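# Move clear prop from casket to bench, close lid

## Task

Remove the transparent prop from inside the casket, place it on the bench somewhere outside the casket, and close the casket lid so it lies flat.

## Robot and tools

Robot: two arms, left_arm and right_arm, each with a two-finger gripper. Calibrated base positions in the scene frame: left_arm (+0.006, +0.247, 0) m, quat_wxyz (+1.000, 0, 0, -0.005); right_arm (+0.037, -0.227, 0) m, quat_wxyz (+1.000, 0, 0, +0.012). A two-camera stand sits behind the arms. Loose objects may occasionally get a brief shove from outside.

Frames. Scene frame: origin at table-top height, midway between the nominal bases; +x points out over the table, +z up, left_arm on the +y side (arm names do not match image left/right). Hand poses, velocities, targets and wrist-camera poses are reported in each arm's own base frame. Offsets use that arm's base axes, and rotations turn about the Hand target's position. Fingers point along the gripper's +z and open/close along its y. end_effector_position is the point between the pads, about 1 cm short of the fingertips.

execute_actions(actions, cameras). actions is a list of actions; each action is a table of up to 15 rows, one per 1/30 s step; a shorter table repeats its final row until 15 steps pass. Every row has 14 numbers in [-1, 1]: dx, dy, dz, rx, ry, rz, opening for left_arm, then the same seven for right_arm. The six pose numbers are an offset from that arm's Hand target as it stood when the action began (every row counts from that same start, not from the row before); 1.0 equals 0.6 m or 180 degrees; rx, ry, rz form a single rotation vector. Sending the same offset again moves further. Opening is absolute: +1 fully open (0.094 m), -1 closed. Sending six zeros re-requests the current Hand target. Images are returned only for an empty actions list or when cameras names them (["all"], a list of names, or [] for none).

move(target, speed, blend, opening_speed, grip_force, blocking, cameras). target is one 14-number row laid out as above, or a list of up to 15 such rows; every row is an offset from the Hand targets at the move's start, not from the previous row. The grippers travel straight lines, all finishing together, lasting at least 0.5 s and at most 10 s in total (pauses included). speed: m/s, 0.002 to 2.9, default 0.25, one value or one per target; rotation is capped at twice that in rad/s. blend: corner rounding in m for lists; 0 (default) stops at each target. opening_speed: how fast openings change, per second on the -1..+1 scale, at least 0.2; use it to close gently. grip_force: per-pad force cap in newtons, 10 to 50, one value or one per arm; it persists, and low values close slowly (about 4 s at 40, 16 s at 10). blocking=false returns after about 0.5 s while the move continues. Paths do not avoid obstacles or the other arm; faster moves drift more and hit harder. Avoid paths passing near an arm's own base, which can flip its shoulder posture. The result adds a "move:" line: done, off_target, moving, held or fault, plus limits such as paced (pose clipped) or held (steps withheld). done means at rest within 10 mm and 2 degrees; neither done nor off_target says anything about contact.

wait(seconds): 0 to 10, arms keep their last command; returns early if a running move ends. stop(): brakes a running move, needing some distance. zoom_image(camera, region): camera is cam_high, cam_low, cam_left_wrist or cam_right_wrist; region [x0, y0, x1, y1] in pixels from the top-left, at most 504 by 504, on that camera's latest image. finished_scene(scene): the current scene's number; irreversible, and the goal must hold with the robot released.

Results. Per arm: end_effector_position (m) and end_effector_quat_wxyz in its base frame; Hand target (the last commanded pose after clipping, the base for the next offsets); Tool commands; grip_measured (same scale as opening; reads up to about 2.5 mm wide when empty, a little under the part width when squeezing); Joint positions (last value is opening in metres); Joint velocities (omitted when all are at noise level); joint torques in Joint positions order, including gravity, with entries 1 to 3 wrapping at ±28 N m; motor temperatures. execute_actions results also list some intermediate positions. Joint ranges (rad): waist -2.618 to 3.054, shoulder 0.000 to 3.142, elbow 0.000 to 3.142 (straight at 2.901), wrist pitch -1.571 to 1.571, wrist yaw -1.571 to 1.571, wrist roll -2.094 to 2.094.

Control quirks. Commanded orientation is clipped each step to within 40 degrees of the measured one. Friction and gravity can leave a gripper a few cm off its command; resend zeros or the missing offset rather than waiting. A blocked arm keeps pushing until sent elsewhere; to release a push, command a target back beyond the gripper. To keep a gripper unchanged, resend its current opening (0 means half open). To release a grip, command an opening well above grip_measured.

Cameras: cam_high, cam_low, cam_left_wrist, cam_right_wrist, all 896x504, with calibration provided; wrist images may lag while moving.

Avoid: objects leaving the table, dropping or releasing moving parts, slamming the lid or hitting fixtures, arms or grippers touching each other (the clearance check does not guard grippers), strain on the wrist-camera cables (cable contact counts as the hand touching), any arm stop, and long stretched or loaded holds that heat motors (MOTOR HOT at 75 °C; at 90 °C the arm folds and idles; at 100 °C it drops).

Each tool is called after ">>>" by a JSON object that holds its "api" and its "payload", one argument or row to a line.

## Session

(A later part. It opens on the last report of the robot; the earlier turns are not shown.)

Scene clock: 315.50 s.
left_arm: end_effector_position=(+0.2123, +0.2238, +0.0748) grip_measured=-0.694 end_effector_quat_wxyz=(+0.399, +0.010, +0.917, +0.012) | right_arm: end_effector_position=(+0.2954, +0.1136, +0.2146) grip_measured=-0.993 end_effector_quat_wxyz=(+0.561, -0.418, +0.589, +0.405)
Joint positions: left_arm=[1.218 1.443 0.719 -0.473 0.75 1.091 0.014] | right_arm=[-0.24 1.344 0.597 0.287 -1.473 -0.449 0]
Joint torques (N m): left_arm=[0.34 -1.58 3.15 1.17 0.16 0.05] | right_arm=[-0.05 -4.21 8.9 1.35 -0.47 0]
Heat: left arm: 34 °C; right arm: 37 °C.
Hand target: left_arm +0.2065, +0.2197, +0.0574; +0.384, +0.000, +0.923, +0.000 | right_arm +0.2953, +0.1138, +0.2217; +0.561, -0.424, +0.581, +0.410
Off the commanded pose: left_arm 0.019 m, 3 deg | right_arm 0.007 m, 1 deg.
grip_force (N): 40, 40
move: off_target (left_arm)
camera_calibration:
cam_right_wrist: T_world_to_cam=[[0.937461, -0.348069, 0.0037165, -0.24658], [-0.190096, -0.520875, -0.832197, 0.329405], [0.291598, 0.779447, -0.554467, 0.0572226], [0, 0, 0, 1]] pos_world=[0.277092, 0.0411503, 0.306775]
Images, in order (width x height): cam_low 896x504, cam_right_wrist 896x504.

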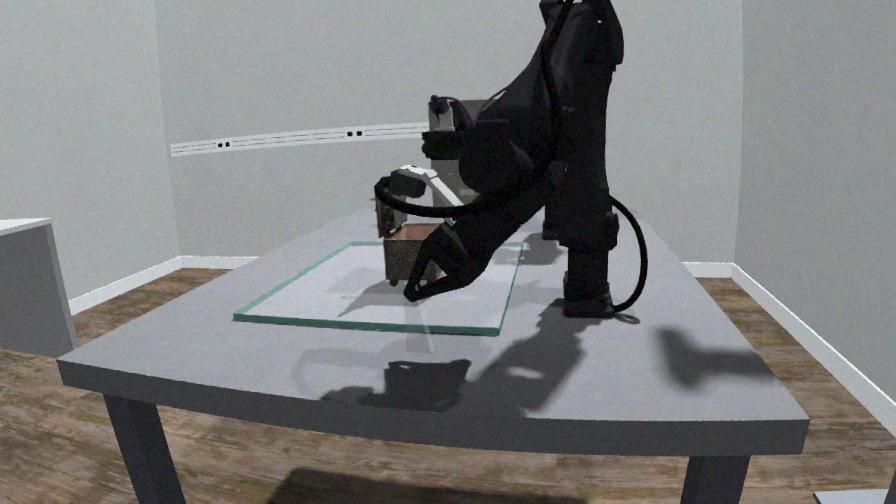

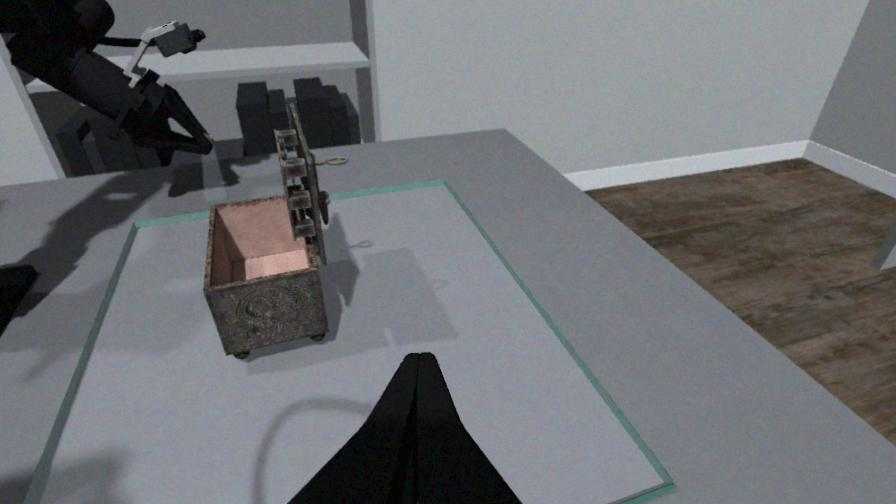

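>>> {"api": "move", "payload": {
  "target": [
    [0.006,0.003,0.026,0,0,0,-0.8,0,0,0,0,0,0,-1],
    [0.006,0.003,0.026,0,0,0,-0.1,0,0,0,0,0,0,-1]
  ],
  "speed": 0.05,
  "opening_speed": 0.5,
  "cameras": ["cam_low"]
}}

>>> {"api": "zoom_image", "payload": {
  "camera": "cam_low",
  "region": [380, 260, 480, 400]
}}

Scene clock: 324.77 s.
left_arm: end_effector_position=(+0.2075, +0.2217, +0.0707) grip_measured=-0.102 end_effector_quat_wxyz=(+0.383, +0.000, +0.924, +0.006) | right_arm: end_effector_position=(+0.2954, +0.1136, +0.2146) grip_measured=-0.993 end_effector_quat_wxyz=(+0.561, -0.418, +0.589, +0.405)
Joint positions: left_arm=[1.218 1.443 0.724 -0.506 0.722 1.087 0.042] | right_arm=[-0.24 1.344 0.597 0.287 -1.473 -0.449 0]
Joint torques (N m): left_arm=[-0.59 -3.06 6.37 0.85 0.38 -0.09] | right_arm=[-0.02 -4.19 8.91 1.36 -0.47 0]
Heat: left arm: 33 °C; right arm: 37 °C.
Hand target: left_arm +0.2101, +0.2215, +0.0730; +0.384, +0.000, +0.923, +0.000 | right_arm +0.2953, +0.1138, +0.2217; +0.561, -0.424, +0.581, +0.410
Off the commanded pose: left_arm 0.003 m, 1 deg | right_arm 0.007 m, 1 deg.
grip_force (N): 40, 40
move: done
Images, in order (width x height): cam_low 896x504.

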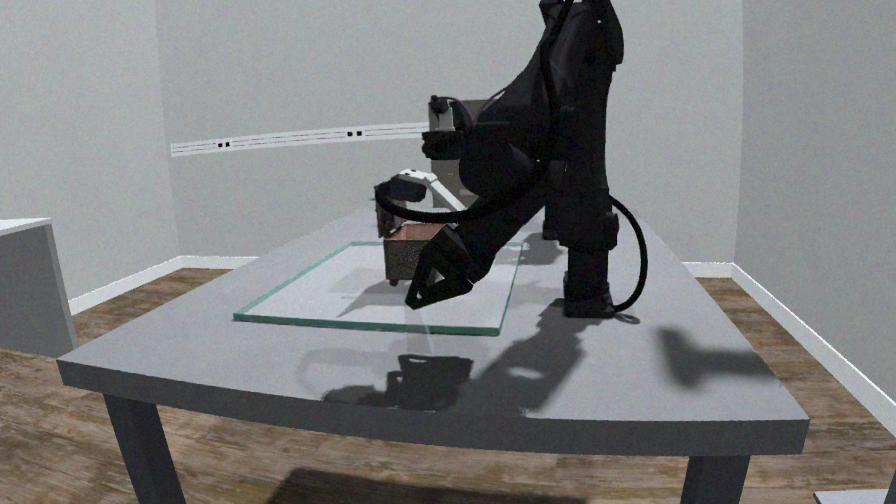

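Scaled by 3.600 from the camera's 896x504 image, which has a finer 1280x720 frame.

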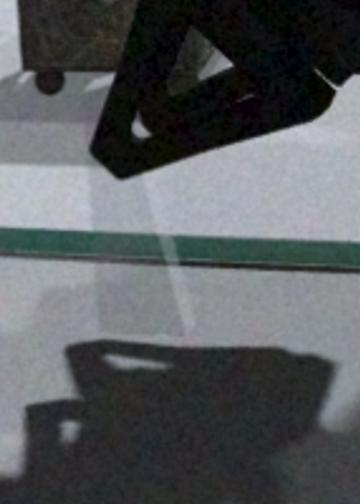

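>>> {"api": "move", "payload": {
  "target": [-0.08,0.0,0.25,0,0,0,-0.1,0,0,0,0,0,0,-1],
  "speed": 0.2,
  "cameras": ["all"]
}}

>>> {"api": "zoom_image", "payload": {
  "camera": "cam_right_wrist",
  "region": [180, 80, 380, 360]
}}

>>> {"api": "zoom_image", "payload": {
  "camera": "cam_low",
  "region": [360, 170, 480, 390]
}}

Scene clock: 346.40 s.
left_arm: end_effector_position=(+0.1608, +0.2316, +0.2187) grip_measured=-0.102 end_effector_quat_wxyz=(+0.372, -0.010, +0.928, +0.025) | right_arm: end_effector_position=(+0.2954, +0.1136, +0.2146) grip_measured=-0.993 end_effector_quat_wxyz=(+0.561, -0.418, +0.589, +0.405)
Joint positions: left_arm=[1.404 1.341 1.267 -1.266 0.737 1.293 0.042] | right_arm=[-0.24 1.344 0.597 0.287 -1.473 -0.449 0]
Joint torques (N m): left_arm=[0.54 -1.84 7.08 0.01 0.74 0.43] | right_arm=[-0.03 -4.18 8.95 1.36 -0.47 0.01]
Heat: left arm: 33 °C; right arm: 37 °C.
Hand target: left_arm +0.1621, +0.2215, +0.2230; +0.384, +0.000, +0.923, +0.000 | right_arm +0.2953, +0.1138, +0.2217; +0.561, -0.424, +0.581, +0.410
Off the commanded pose: left_arm 0.011 m, 3 deg | right_arm 0.007 m, 1 deg.
grip_force (N): 40, 40
move: off_target (left_arm)
camera_calibration:
cam_left_wrist: T_world_to_cam=[[0.0558372, -0.998408, 0.00803561, 0.213361], [-0.968501, -0.0561172, -0.242604, 0.255152], [0.242669, 0.00576384, -0.970092, 0.283198], [0, 0, 0, 1]] pos_world=[0.166478, 0.225707, 0.334915]
cam_right_wrist: T_world_to_cam=[[0.937461, -0.348069, 0.0037165, -0.24658], [-0.190096, -0.520875, -0.832197, 0.329405], [0.291598, 0.779447, -0.554467, 0.0572226], [0, 0, 0, 1]] pos_world=[0.277092, 0.0411503, 0.306775]

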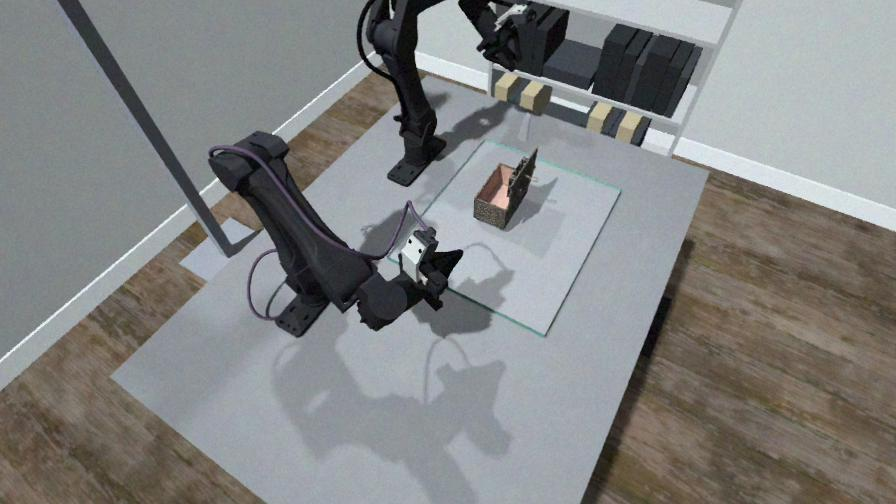

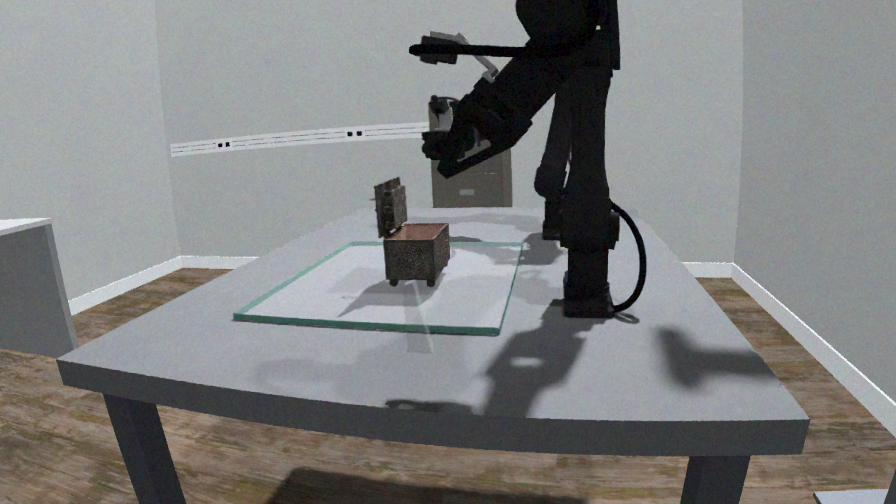

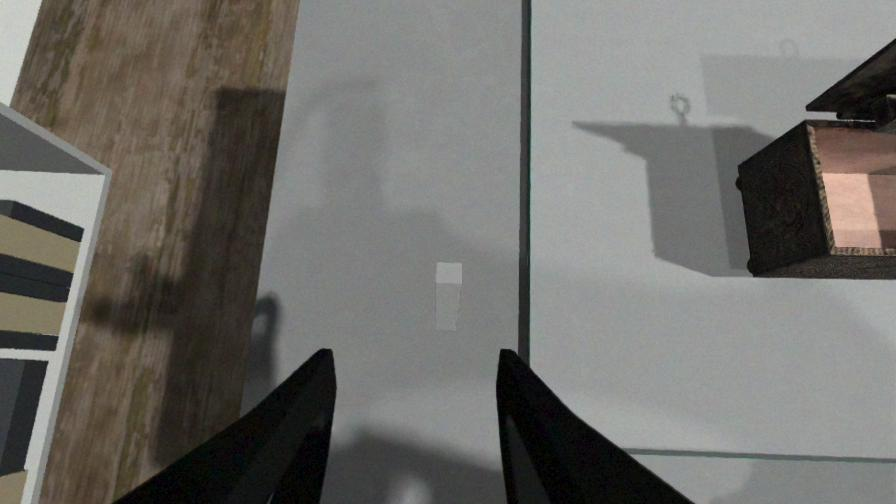

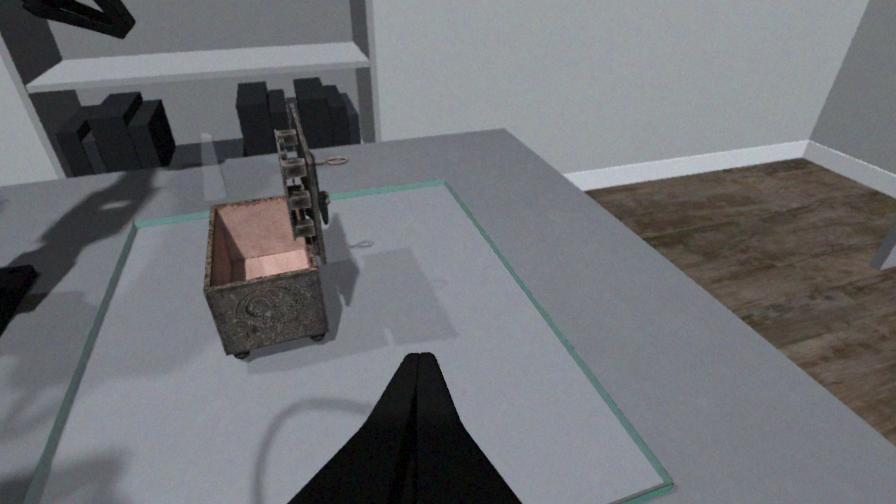

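Scaled by 1.800 from the camera's 896x504 image, which has a finer 1280x720 frame.

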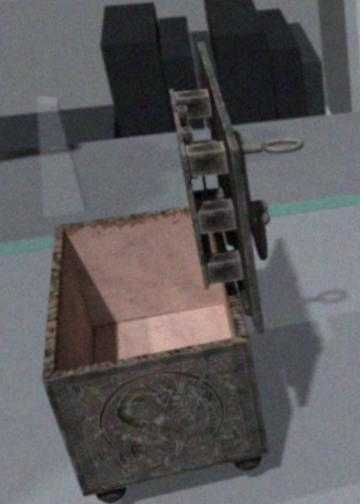

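Scaled by 2.291 from the camera's 896x504 image, which has a finer 1280x720 frame.

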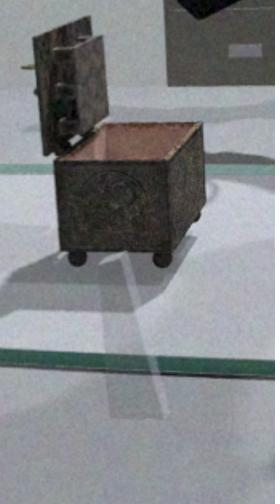

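>>> {"api": "move", "payload": {
  "target": [0,0,0,0,0,0,-0.1,-0.003,0.310,-0.096,0.011,-0.002,0.098,0.06],
  "grip_force": 50,
  "cameras": ["cam_right_wrist","cam_low","cam_high","cam_left_wrist"]
}}

>>> {"api": "zoom_image", "payload": {
  "camera": "cam_right_wrist",
  "region": [200, 80, 600, 480]
}}

Scene clock: 373.17 s.
left_arm: end_effector_position=(+0.1608, +0.2316, +0.2187) grip_measured=-0.102 end_effector_quat_wxyz=(+0.372, -0.010, +0.928, +0.026) | right_arm: end_effector_position=(+0.2885, +0.2975, +0.1652) grip_measured=+0.058 end_effector_quat_wxyz=(+0.500, -0.501, +0.500, +0.499)
Joint positions: left_arm=[1.404 1.341 1.267 -1.266 0.737 1.293 0.042] | right_arm=[0.383 1.859 0.665 1.19 -1.188 -0.006 0.05]
Joint torques (N m): left_arm=[0.54 -1.84 7.08 0 0.74 0.44] | right_arm=[0.02 -5.89 7.21 1.7 0.02 0.02]
Heat: left arm: 34 °C; right arm: 37 °C.
Hand target: left_arm +0.1621, +0.2215, +0.2230; +0.384, +0.000, +0.923, +0.000 | right_arm +0.2935, +0.2998, +0.1640; +0.500, -0.499, +0.500, +0.500
Off the commanded pose: left_arm 0.011 m, 3 deg | right_arm 0.006 m, 0 deg.
move: off_target (left_arm)
camera_calibration:
cam_left_wrist: T_world_to_cam=[[0.0554981, -0.998429, 0.00774154, 0.213521], [-0.968544, -0.0557174, -0.242524, 0.255042], [0.242575, 0.00596163, -0.970114, 0.283177], [0, 0, 0, 1]] pos_world=[0.166478, 0.225708, 0.334915]
cam_right_wrist: T_world_to_cam=[[0.999512, -0.0288255, 0.0120421, -0.290223], [-0.00468819, -0.519514, -0.854449, 0.332679], [0.030886, 0.853976, -0.519396, -0.0643304], [0, 0, 0, 1]] pos_world=[0.293628, 0.219402, 0.254339]

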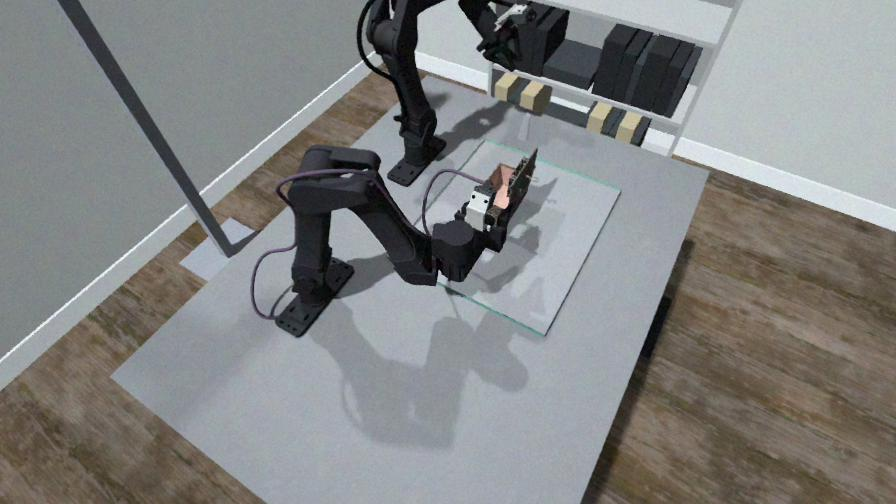

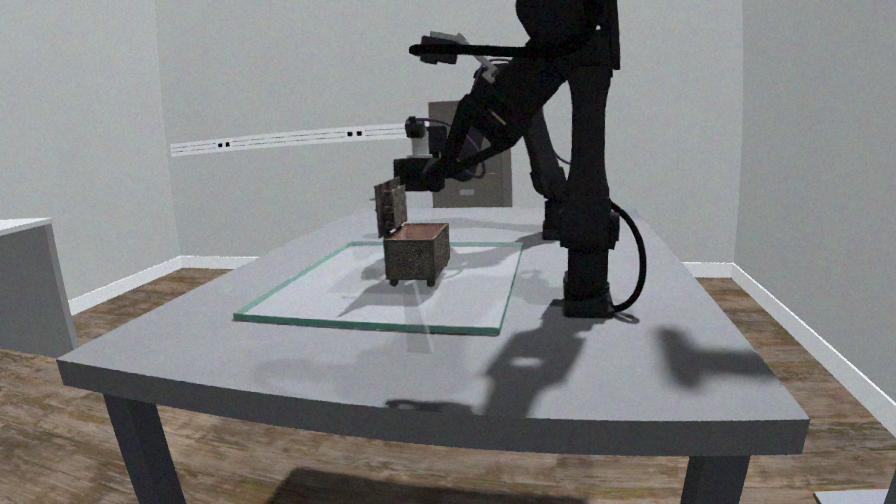

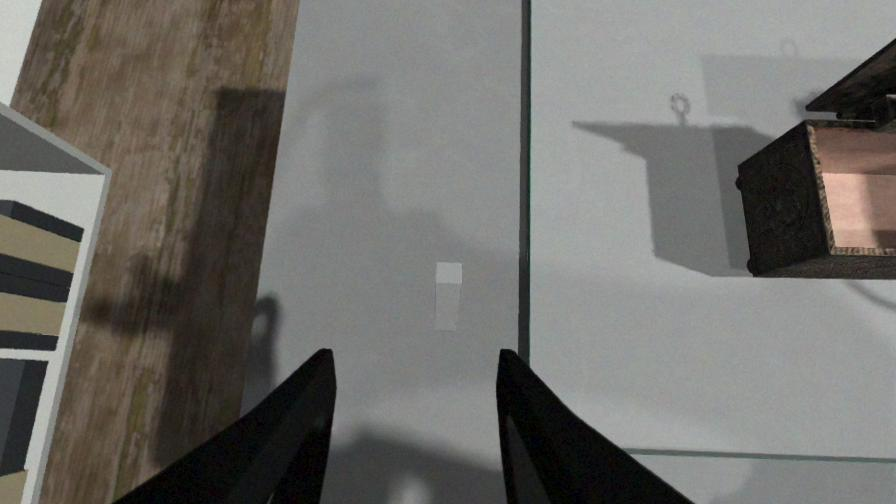

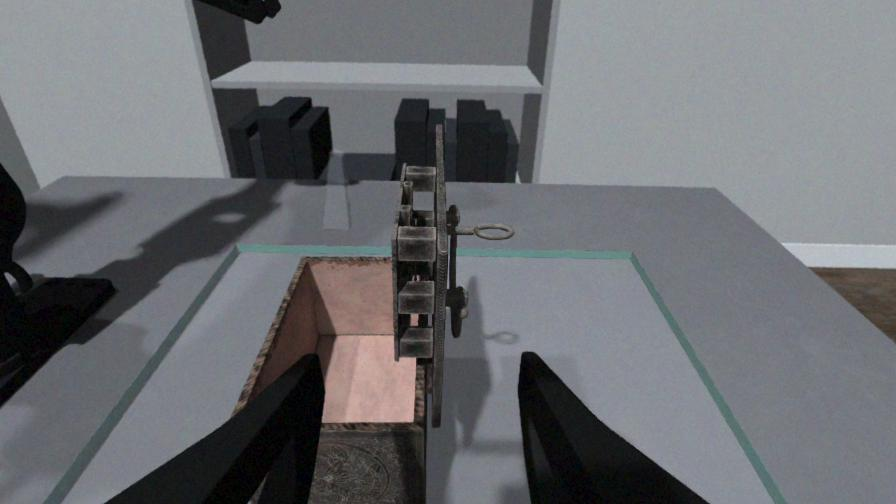

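Scaled by 1.260 from the camera's 896x504 image, which has a finer 1280x720 frame.

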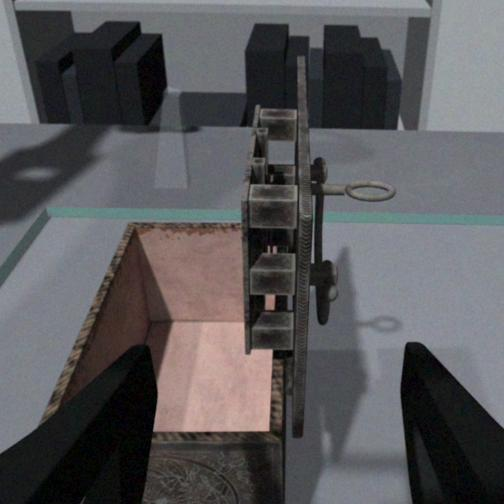

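>>> {"api": "move", "payload": {
  "target": [
    [0,0,0,0,0,0,-0.1,0.0108,0.142,-0.01,0,0,0,0.06],
    [0,0,0,0,0,0,-0.1,0.0108,0.142,-0.01,0,0,0,-0.55],
    [0,0,0,0,0,0,-0.1,-0.0354,0.142,-0.017,0,-0.128,0,-0.55],
    [0,0,0,0,0,0,-0.1,-0.0704,0.142,-0.037,0,-0.222,0,-0.55]
  ],
  "speed": [0.12,0.12,0.08,0.08],
  "blend": [0,0,0.01,0],
  "cameras": ["cam_right_wrist","cam_low","cam_high","cam_left_wrist"]
}}

>>> {"api": "zoom_image", "payload": {
  "camera": "cam_low",
  "region": [340, 90, 520, 300]
}}

Scene clock: 403.03 s.
left_arm: end_effector_position=(+0.1608, +0.2316, +0.2187) grip_measured=-0.102 end_effector_quat_wxyz=(+0.372, -0.010, +0.928, +0.026) | right_arm: end_effector_position=(+0.2515, +0.3863, +0.1400) grip_measured=-0.548 end_effector_quat_wxyz=(+0.636, -0.642, +0.298, +0.307)
Joint positions: left_arm=[1.404 1.341 1.267 -1.266 0.737 1.293 0.042] | right_arm=[0.678 2 0.716 1.28 -0.908 -0.69 0.021]
Joint torques (N m): left_arm=[0.54 -1.84 7.09 0 0.74 0.44] | right_arm=[0.24 -9.22 3.81 1.91 0.18 -0.06]
Heat: left arm: 35 °C; right arm: 36 °C.
Hand target: left_arm +0.1621, +0.2215, +0.2230; +0.384, +0.000, +0.923, +0.000 | right_arm +0.2513, +0.3850, +0.1420; +0.641, -0.640, +0.299, +0.299
Off the commanded pose: left_arm 0.011 m, 3 deg | right_arm 0.002 m, 1 deg.
move: off_target (left_arm)
camera_calibration:
cam_left_wrist: T_world_to_cam=[[0.0554981, -0.998429, 0.00774154, 0.213521], [-0.968544, -0.0557174, -0.242524, 0.255042], [0.242575, 0.00596163, -0.970114, 0.283177], [0, 0, 0, 1]] pos_world=[0.166478, 0.225708, 0.334915]
cam_right_wrist: T_world_to_cam=[[0.765939, -0.0152803, 0.642731, -0.285042], [0.546438, -0.511255, -0.663342, 0.188519], [0.338736, 0.859293, -0.383241, -0.250618], [0, 0, 0, 1]] pos_world=[0.200204, 0.30738, 0.21221]

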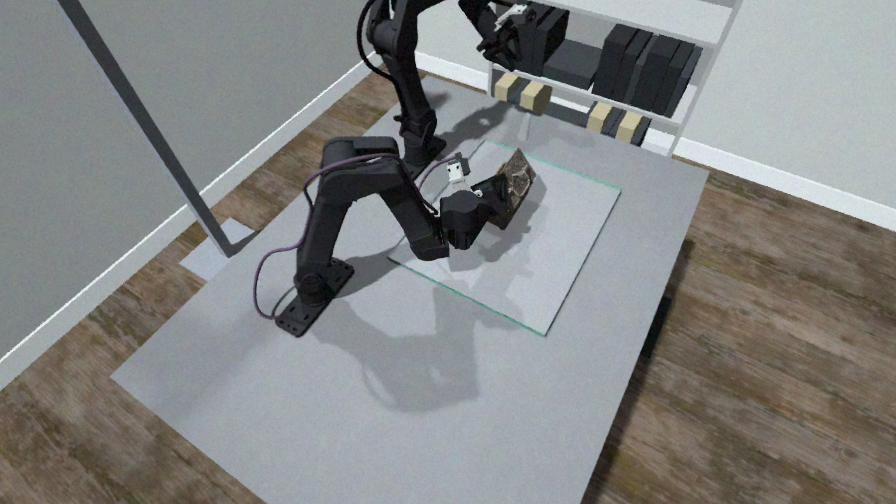

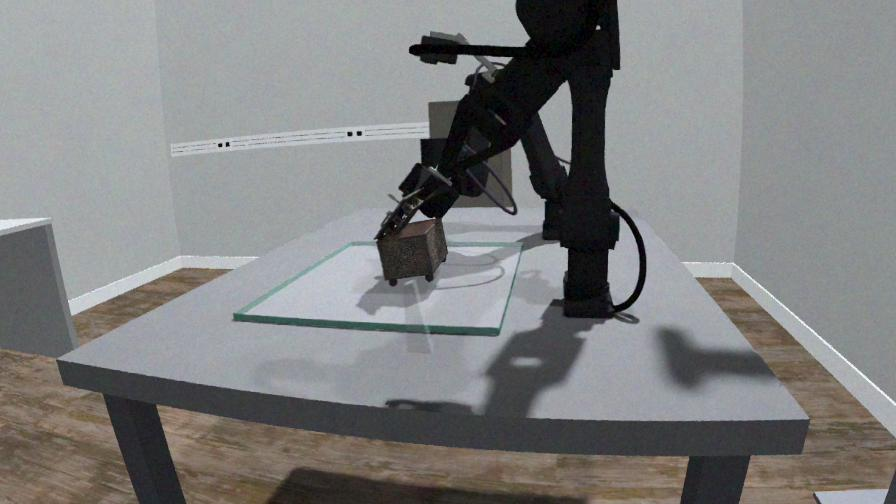

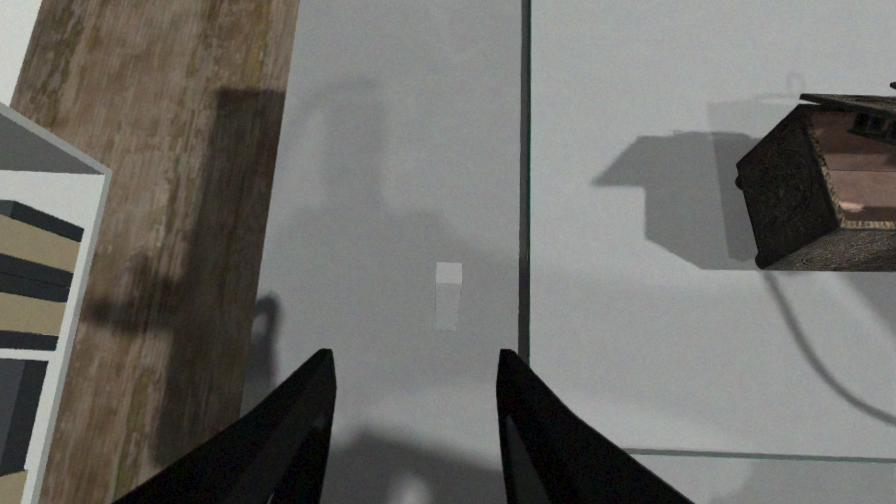

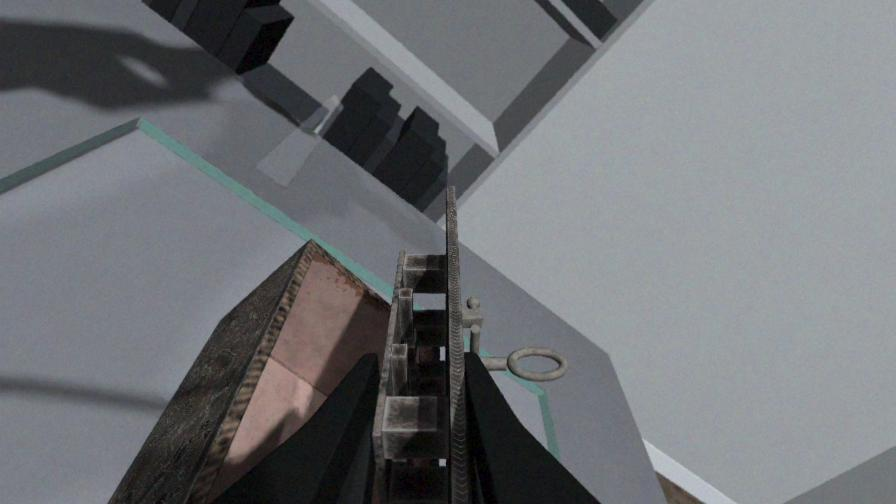

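Scaled by 2.400 from the camera's 896x504 image, which has a finer 1280x720 frame.

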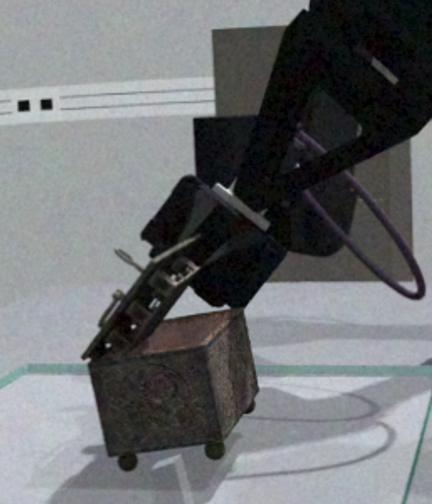

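>>> {"api": "move", "payload": {
  "target": [
    [0,0,0,0,0,0,-0.1,-0.03,0,-0.012,0,-0.04,0,-0.55],
    [0,0,0,0,0,0,-0.1,-0.03,0,-0.012,0,-0.04,0,-0.4]
  ],
  "speed": 0.06,
  "opening_speed": 0.3,
  "cameras": ["cam_right_wrist","cam_low","cam_left_wrist"]
}}

>>> {"api": "zoom_image", "payload": {
  "camera": "cam_low",
  "region": [340, 90, 520, 300]
}}

Scene clock: 420.10 s.
left_arm: end_effector_position=(+0.1608, +0.2316, +0.2187) grip_measured=-0.102 end_effector_quat_wxyz=(+0.372, -0.010, +0.928, +0.026) | right_arm: end_effector_position=(+0.2347, +0.3864, +0.1331) grip_measured=-0.401 end_effector_quat_wxyz=(+0.657, -0.659, +0.256, +0.261)
Joint positions: left_arm=[1.404 1.341 1.267 -1.266 0.737 1.293 0.042] | right_arm=[0.714 2 0.655 1.344 -0.865 -0.823 0.028]
Joint torques (N m): left_arm=[0.55 -1.84 7.06 0 0.74 0.44] | right_arm=[0.25 -8.99 3.48 1.9 0.11 -0.01]
Heat: left arm: 35 °C; right arm: 36 °C.
Hand target: left_arm +0.1621, +0.2215, +0.2230; +0.384, +0.000, +0.923, +0.000 | right_arm +0.2332, +0.3850, +0.1347; +0.659, -0.658, +0.258, +0.258
Off the commanded pose: left_arm 0.011 m, 3 deg | right_arm 0.003 m, 1 deg.
move: off_target (left_arm)
camera_calibration:
cam_left_wrist: T_world_to_cam=[[0.0554981, -0.998429, 0.00774154, 0.213521], [-0.968544, -0.0557174, -0.242524, 0.255042], [0.242575, 0.00596163, -0.970114, 0.283177], [0, 0, 0, 1]] pos_world=[0.166478, 0.225708, 0.334915]
cam_right_wrist: T_world_to_cam=[[0.672426, -0.0222692, 0.739829, -0.256134], [0.627383, -0.513205, -0.585672, 0.164492], [0.392727, 0.857977, -0.331121, -0.266757], [0, 0, 0, 1]] pos_world=[0.173794, 0.307586, 0.197505]
Images, in order (width x height): cam_low 896x504, cam_left_wrist 896x504, cam_right_wrist 896x504.

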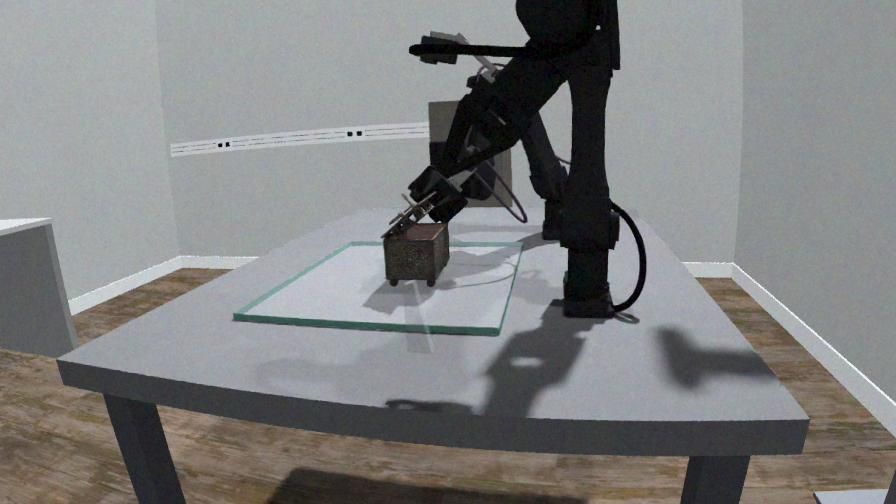

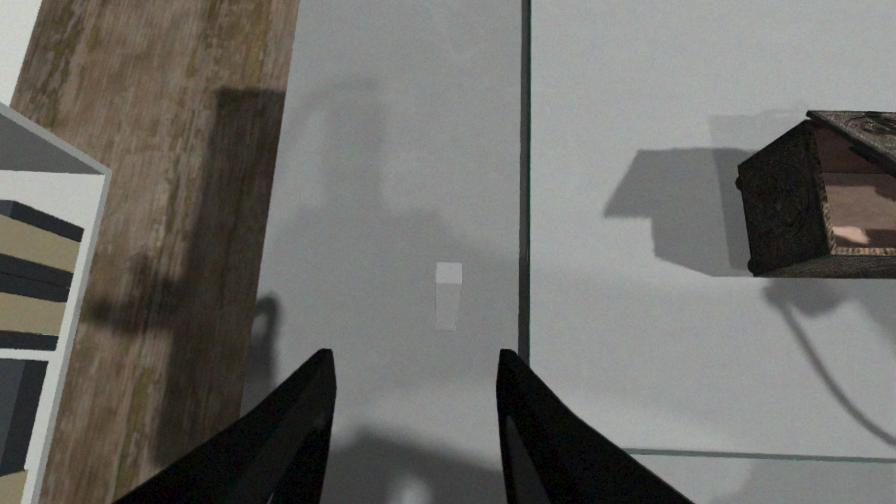

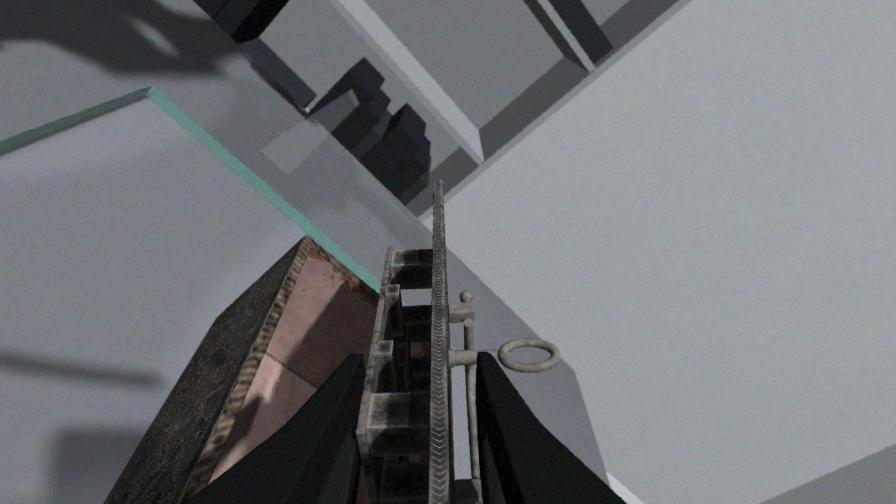

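Scaled by 2.400 from the camera's 896x504 image, which has a finer 1280x720 frame.

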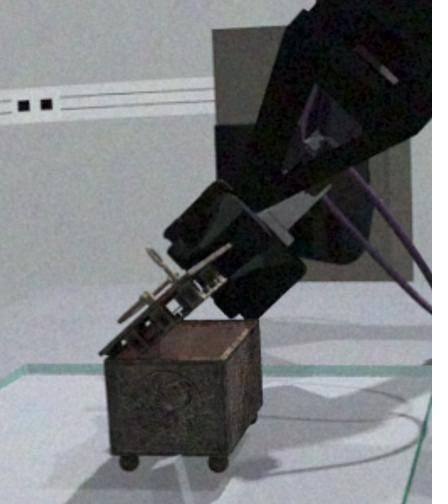

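>>> {"api": "move", "payload": {
  "target": [
    [0,0,0,0,0,0,-0.1,0,-0.02,0,0,0,0,-0.4],
    [0,0,0,0,0,0,-0.1,0,-0.02,0,0,0,0,-0.7]
  ],
  "speed": 0.06,
  "opening_speed": 0.4,
  "cameras": ["cam_right_wrist","cam_low"]
}}

>>> {"api": "zoom_image", "payload": {
  "camera": "cam_low",
  "region": [340, 90, 520, 300]
}}

>>> {"api": "zoom_image", "payload": {
  "camera": "cam_right_wrist",
  "region": [250, 150, 600, 500]
}}

Scene clock: 443.03 s.
left_arm: end_effector_position=(+0.1608, +0.2316, +0.2187) grip_measured=-0.102 end_effector_quat_wxyz=(+0.372, -0.010, +0.928, +0.026) | right_arm: end_effector_position=(+0.2337, +0.3775, +0.1287) grip_measured=-0.575 end_effector_quat_wxyz=(+0.656, -0.661, +0.257, +0.257)
Joint positions: left_arm=[1.404 1.341 1.267 -1.266 0.737 1.293 0.042] | right_arm=[0.696 1.996 0.623 1.363 -0.878 -0.836 0.02]
Joint torques (N m): left_arm=[0.54 -1.84 7.08 0 0.75 0.44] | right_arm=[-0.85 -9.85 3.22 1.88 -0.07 0.12]
Heat: left arm: 35 °C; right arm: 37 °C.
Hand target: left_arm +0.1621, +0.2215, +0.2230; +0.384, +0.000, +0.923, +0.000 | right_arm +0.2333, +0.3729, +0.1347; +0.659, -0.658, +0.258, +0.258
Off the commanded pose: left_arm 0.011 m, 3 deg | right_arm 0.008 m, 1 deg.
move: off_target (left_arm)
camera_calibration:
cam_right_wrist: T_world_to_cam=[[0.668188, -0.0214942, 0.743682, -0.252161], [0.627918, -0.519851, -0.579201, 0.159556], [0.399053, 0.853987, -0.333861, -0.259813], [0, 0, 0, 1]] pos_world=[0.171982, 0.299402, 0.193201]
Images, in order (width x height): cam_low 896x504, cam_right_wrist 896x504.

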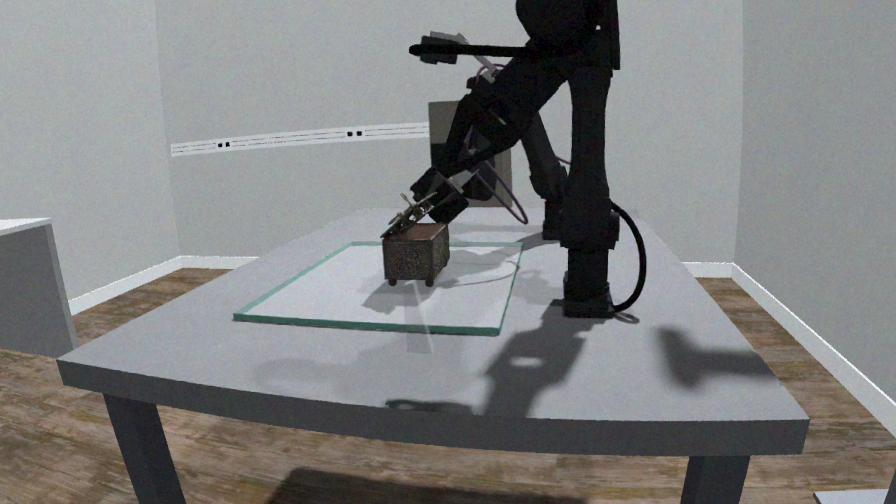

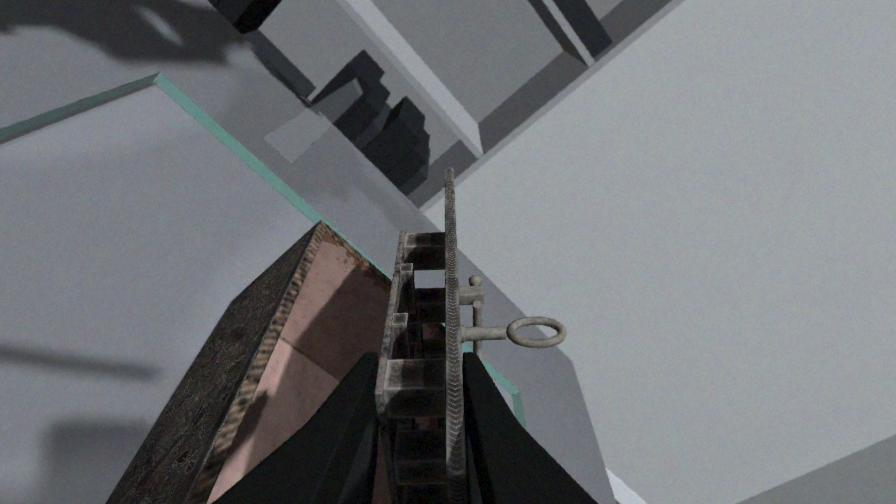

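Scaled by 2.400 from the camera's 896x504 image, which has a finer 1280x720 frame.

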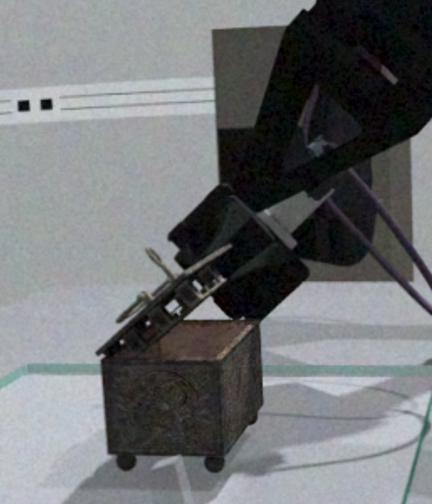

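Scaled by 1.440 from the camera's 896x504 image, which has a finer 1280x720 frame.

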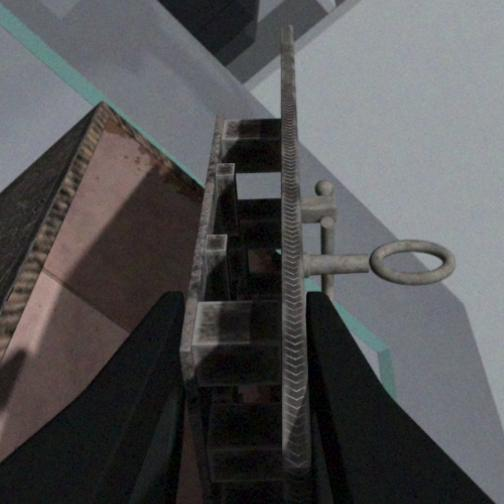

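>>> {"api": "move", "payload": {
  "target": [
    [0,0,0,0,0,0,-0.1,0,0,0,0,0,0,-0.42],
    [0,0,0,0,0,0,-0.1,0,-0.022,0,0,0,0,-0.42],
    [0,0,0,0,0,0,-0.1,0,-0.022,0,0,0,0,-0.7]
  ],
  "speed": 0.06,
  "opening_speed": 0.4,
  "cameras": ["cam_right_wrist","cam_low"]
}}

>>> {"api": "zoom_image", "payload": {
  "camera": "cam_low",
  "region": [340, 90, 520, 300]
}}

Scene clock: 452.80 s.
left_arm: end_effector_position=(+0.1608, +0.2316, +0.2187) grip_measured=-0.102 end_effector_quat_wxyz=(+0.372, -0.010, +0.928, +0.026) | right_arm: end_effector_position=(+0.2342, +0.3641, +0.1262) grip_measured=-0.698 end_effector_quat_wxyz=(+0.652, -0.662, +0.261, +0.260)
Joint positions: left_arm=[1.404 1.341 1.267 -1.266 0.737 1.293 0.042] | right_arm=[0.661 1.981 0.588 1.37 -0.912 -0.834 0.014]
Joint torques (N m): left_arm=[0.54 -1.85 7.06 0 0.75 0.44] | right_arm=[-0.79 -9.8 3.08 1.97 -0.06 0.09]
Heat: left arm: 35 °C; right arm: 38 °C.
Hand target: left_arm +0.1621, +0.2215, +0.2230; +0.384, +0.000, +0.923, +0.000 | right_arm +0.2332, +0.3598, +0.1347; +0.659, -0.658, +0.258, +0.258
Off the commanded pose: left_arm 0.011 m, 3 deg | right_arm 0.010 m, 1 deg.
move: off_target (left_arm)
camera_calibration:
cam_right_wrist: T_world_to_cam=[[0.676896, -0.0165174, 0.735893, -0.253674], [0.620805, -0.524347, -0.582804, 0.154628], [0.39549, 0.851344, -0.344675, -0.246228], [0, 0, 0, 1]] pos_world=[0.173098, 0.286513, 0.191926]
Images, in order (width x height): cam_low 896x504, cam_right_wrist 896x504.

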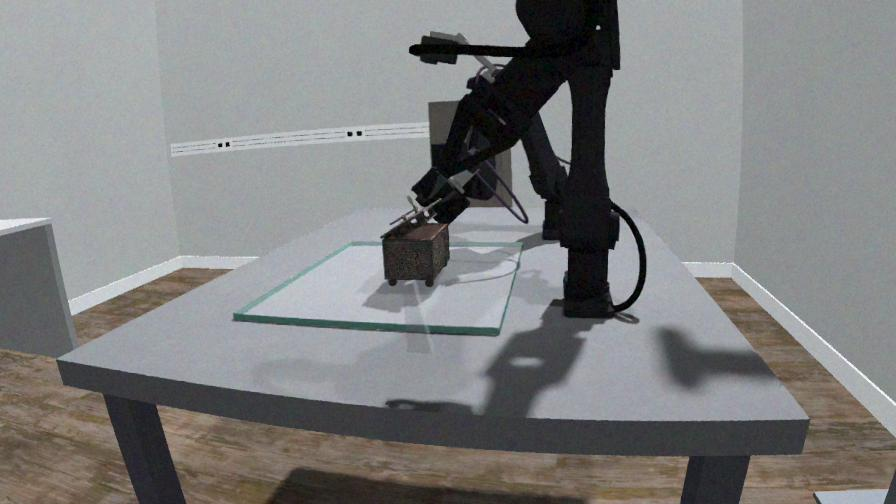

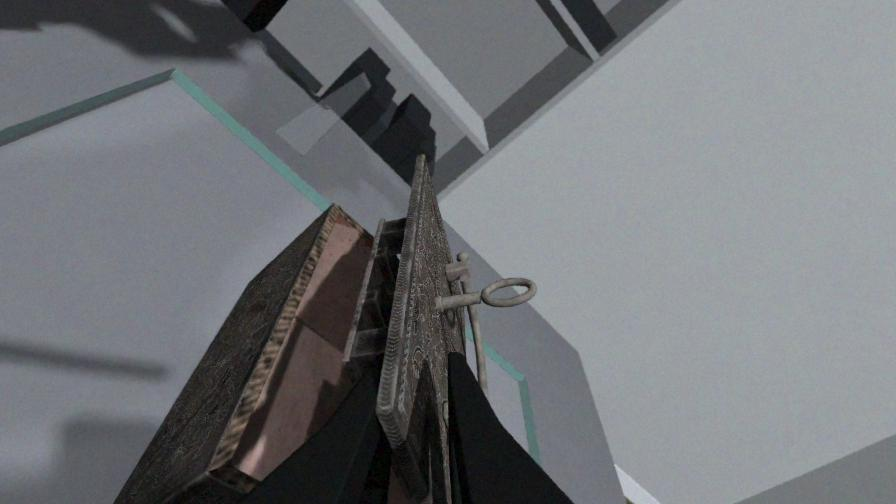

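Scaled by 2.400 from the camera's 896x504 image, which has a finer 1280x720 frame.

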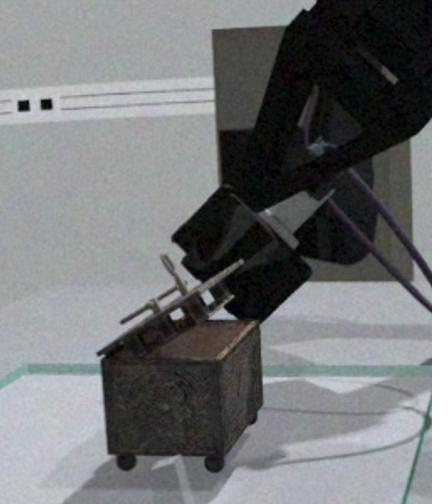

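>>> {"api": "move", "payload": {
  "target": [
    [0,0,0,0,0,0,-0.1,-0.012,0.004,-0.031,0,-0.06,0,-0.65]
  ],
  "speed": 0.05,
  "cameras": ["cam_right_wrist","cam_low"]
}}

>>> {"api": "zoom_image", "payload": {
  "camera": "cam_low",
  "region": [340, 90, 520, 300]
}}

Scene clock: 465.50 s.
left_arm: end_effector_position=(+0.1608, +0.2316, +0.2187) grip_measured=-0.102 end_effector_quat_wxyz=(+0.372, -0.010, +0.928, +0.026) | right_arm: end_effector_position=(+0.2288, +0.3629, +0.1202) grip_measured=-0.651 end_effector_quat_wxyz=(+0.677, -0.681, +0.196, +0.197)
Joint positions: left_arm=[1.404 1.341 1.267 -1.266 0.737 1.293 0.042] | right_arm=[0.669 2.012 0.566 1.437 -0.905 -1.015 0.016]
Joint torques (N m): left_arm=[0.55 -1.83 7.05 0 0.74 0.44] | right_arm=[0.44 -6.13 2.92 2.28 0.08 0.03]
Motor temperatures (°C): left_arm=[29 27 35 30 28 26 30] | right_arm=[28 34 35 38 29 30 27]
Heat: left arm: 35 °C; right arm: 38 °C.
Hand target: left_arm +0.1621, +0.2215, +0.2230; +0.384, +0.000, +0.923, +0.000 | right_arm +0.2260, +0.3622, +0.1161; +0.680, -0.679, +0.195, +0.195
Off the commanded pose: left_arm 0.011 m, 3 deg | right_arm 0.005 m, 0 deg.
move: off_target (left_arm)
camera_calibration:
cam_right_wrist: T_world_to_cam=[[0.523686, -0.022016, 0.851627, -0.22253], [0.722563, -0.518074, -0.457715, 0.113223], [0.451282, 0.855053, -0.2554, -0.26997], [0, 0, 0, 1]] pos_world=[0.156558, 0.284598, 0.172386]
Images, in order (width x height): cam_low 896x504, cam_right_wrist 896x504.

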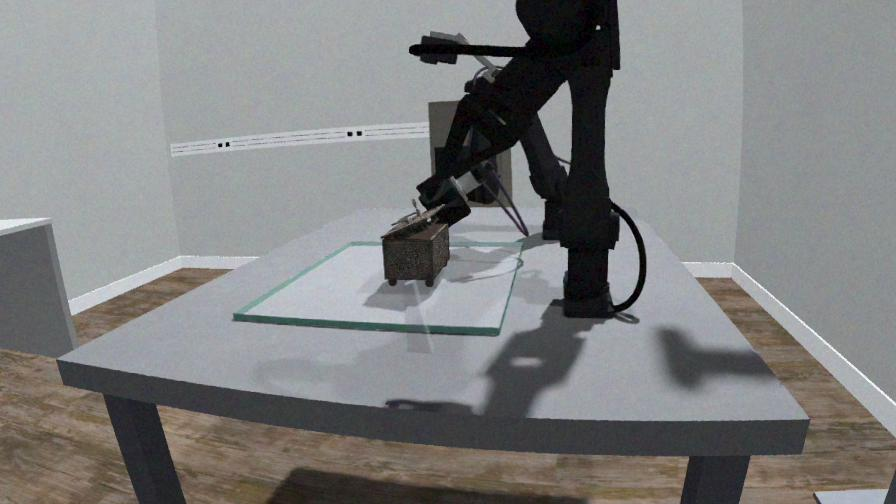

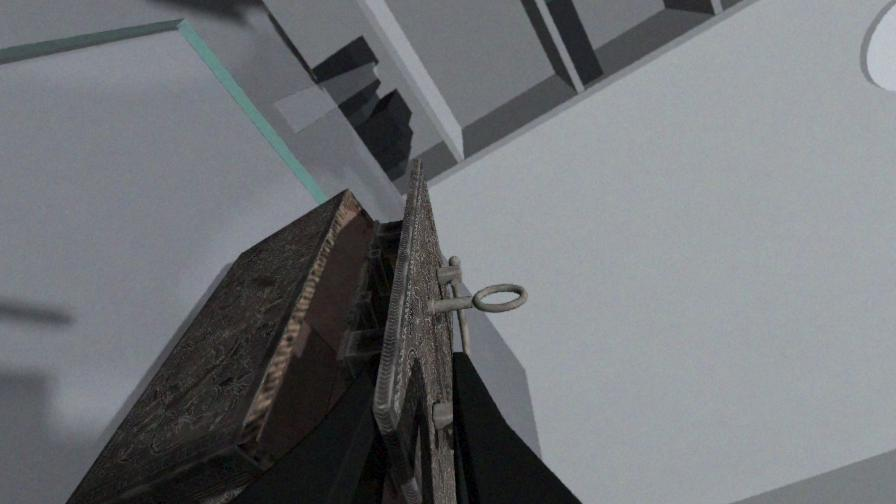

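Scaled by 2.400 from the camera's 896x504 image, which has a finer 1280x720 frame.

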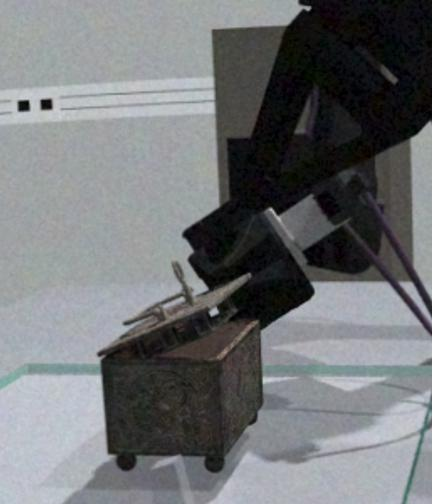

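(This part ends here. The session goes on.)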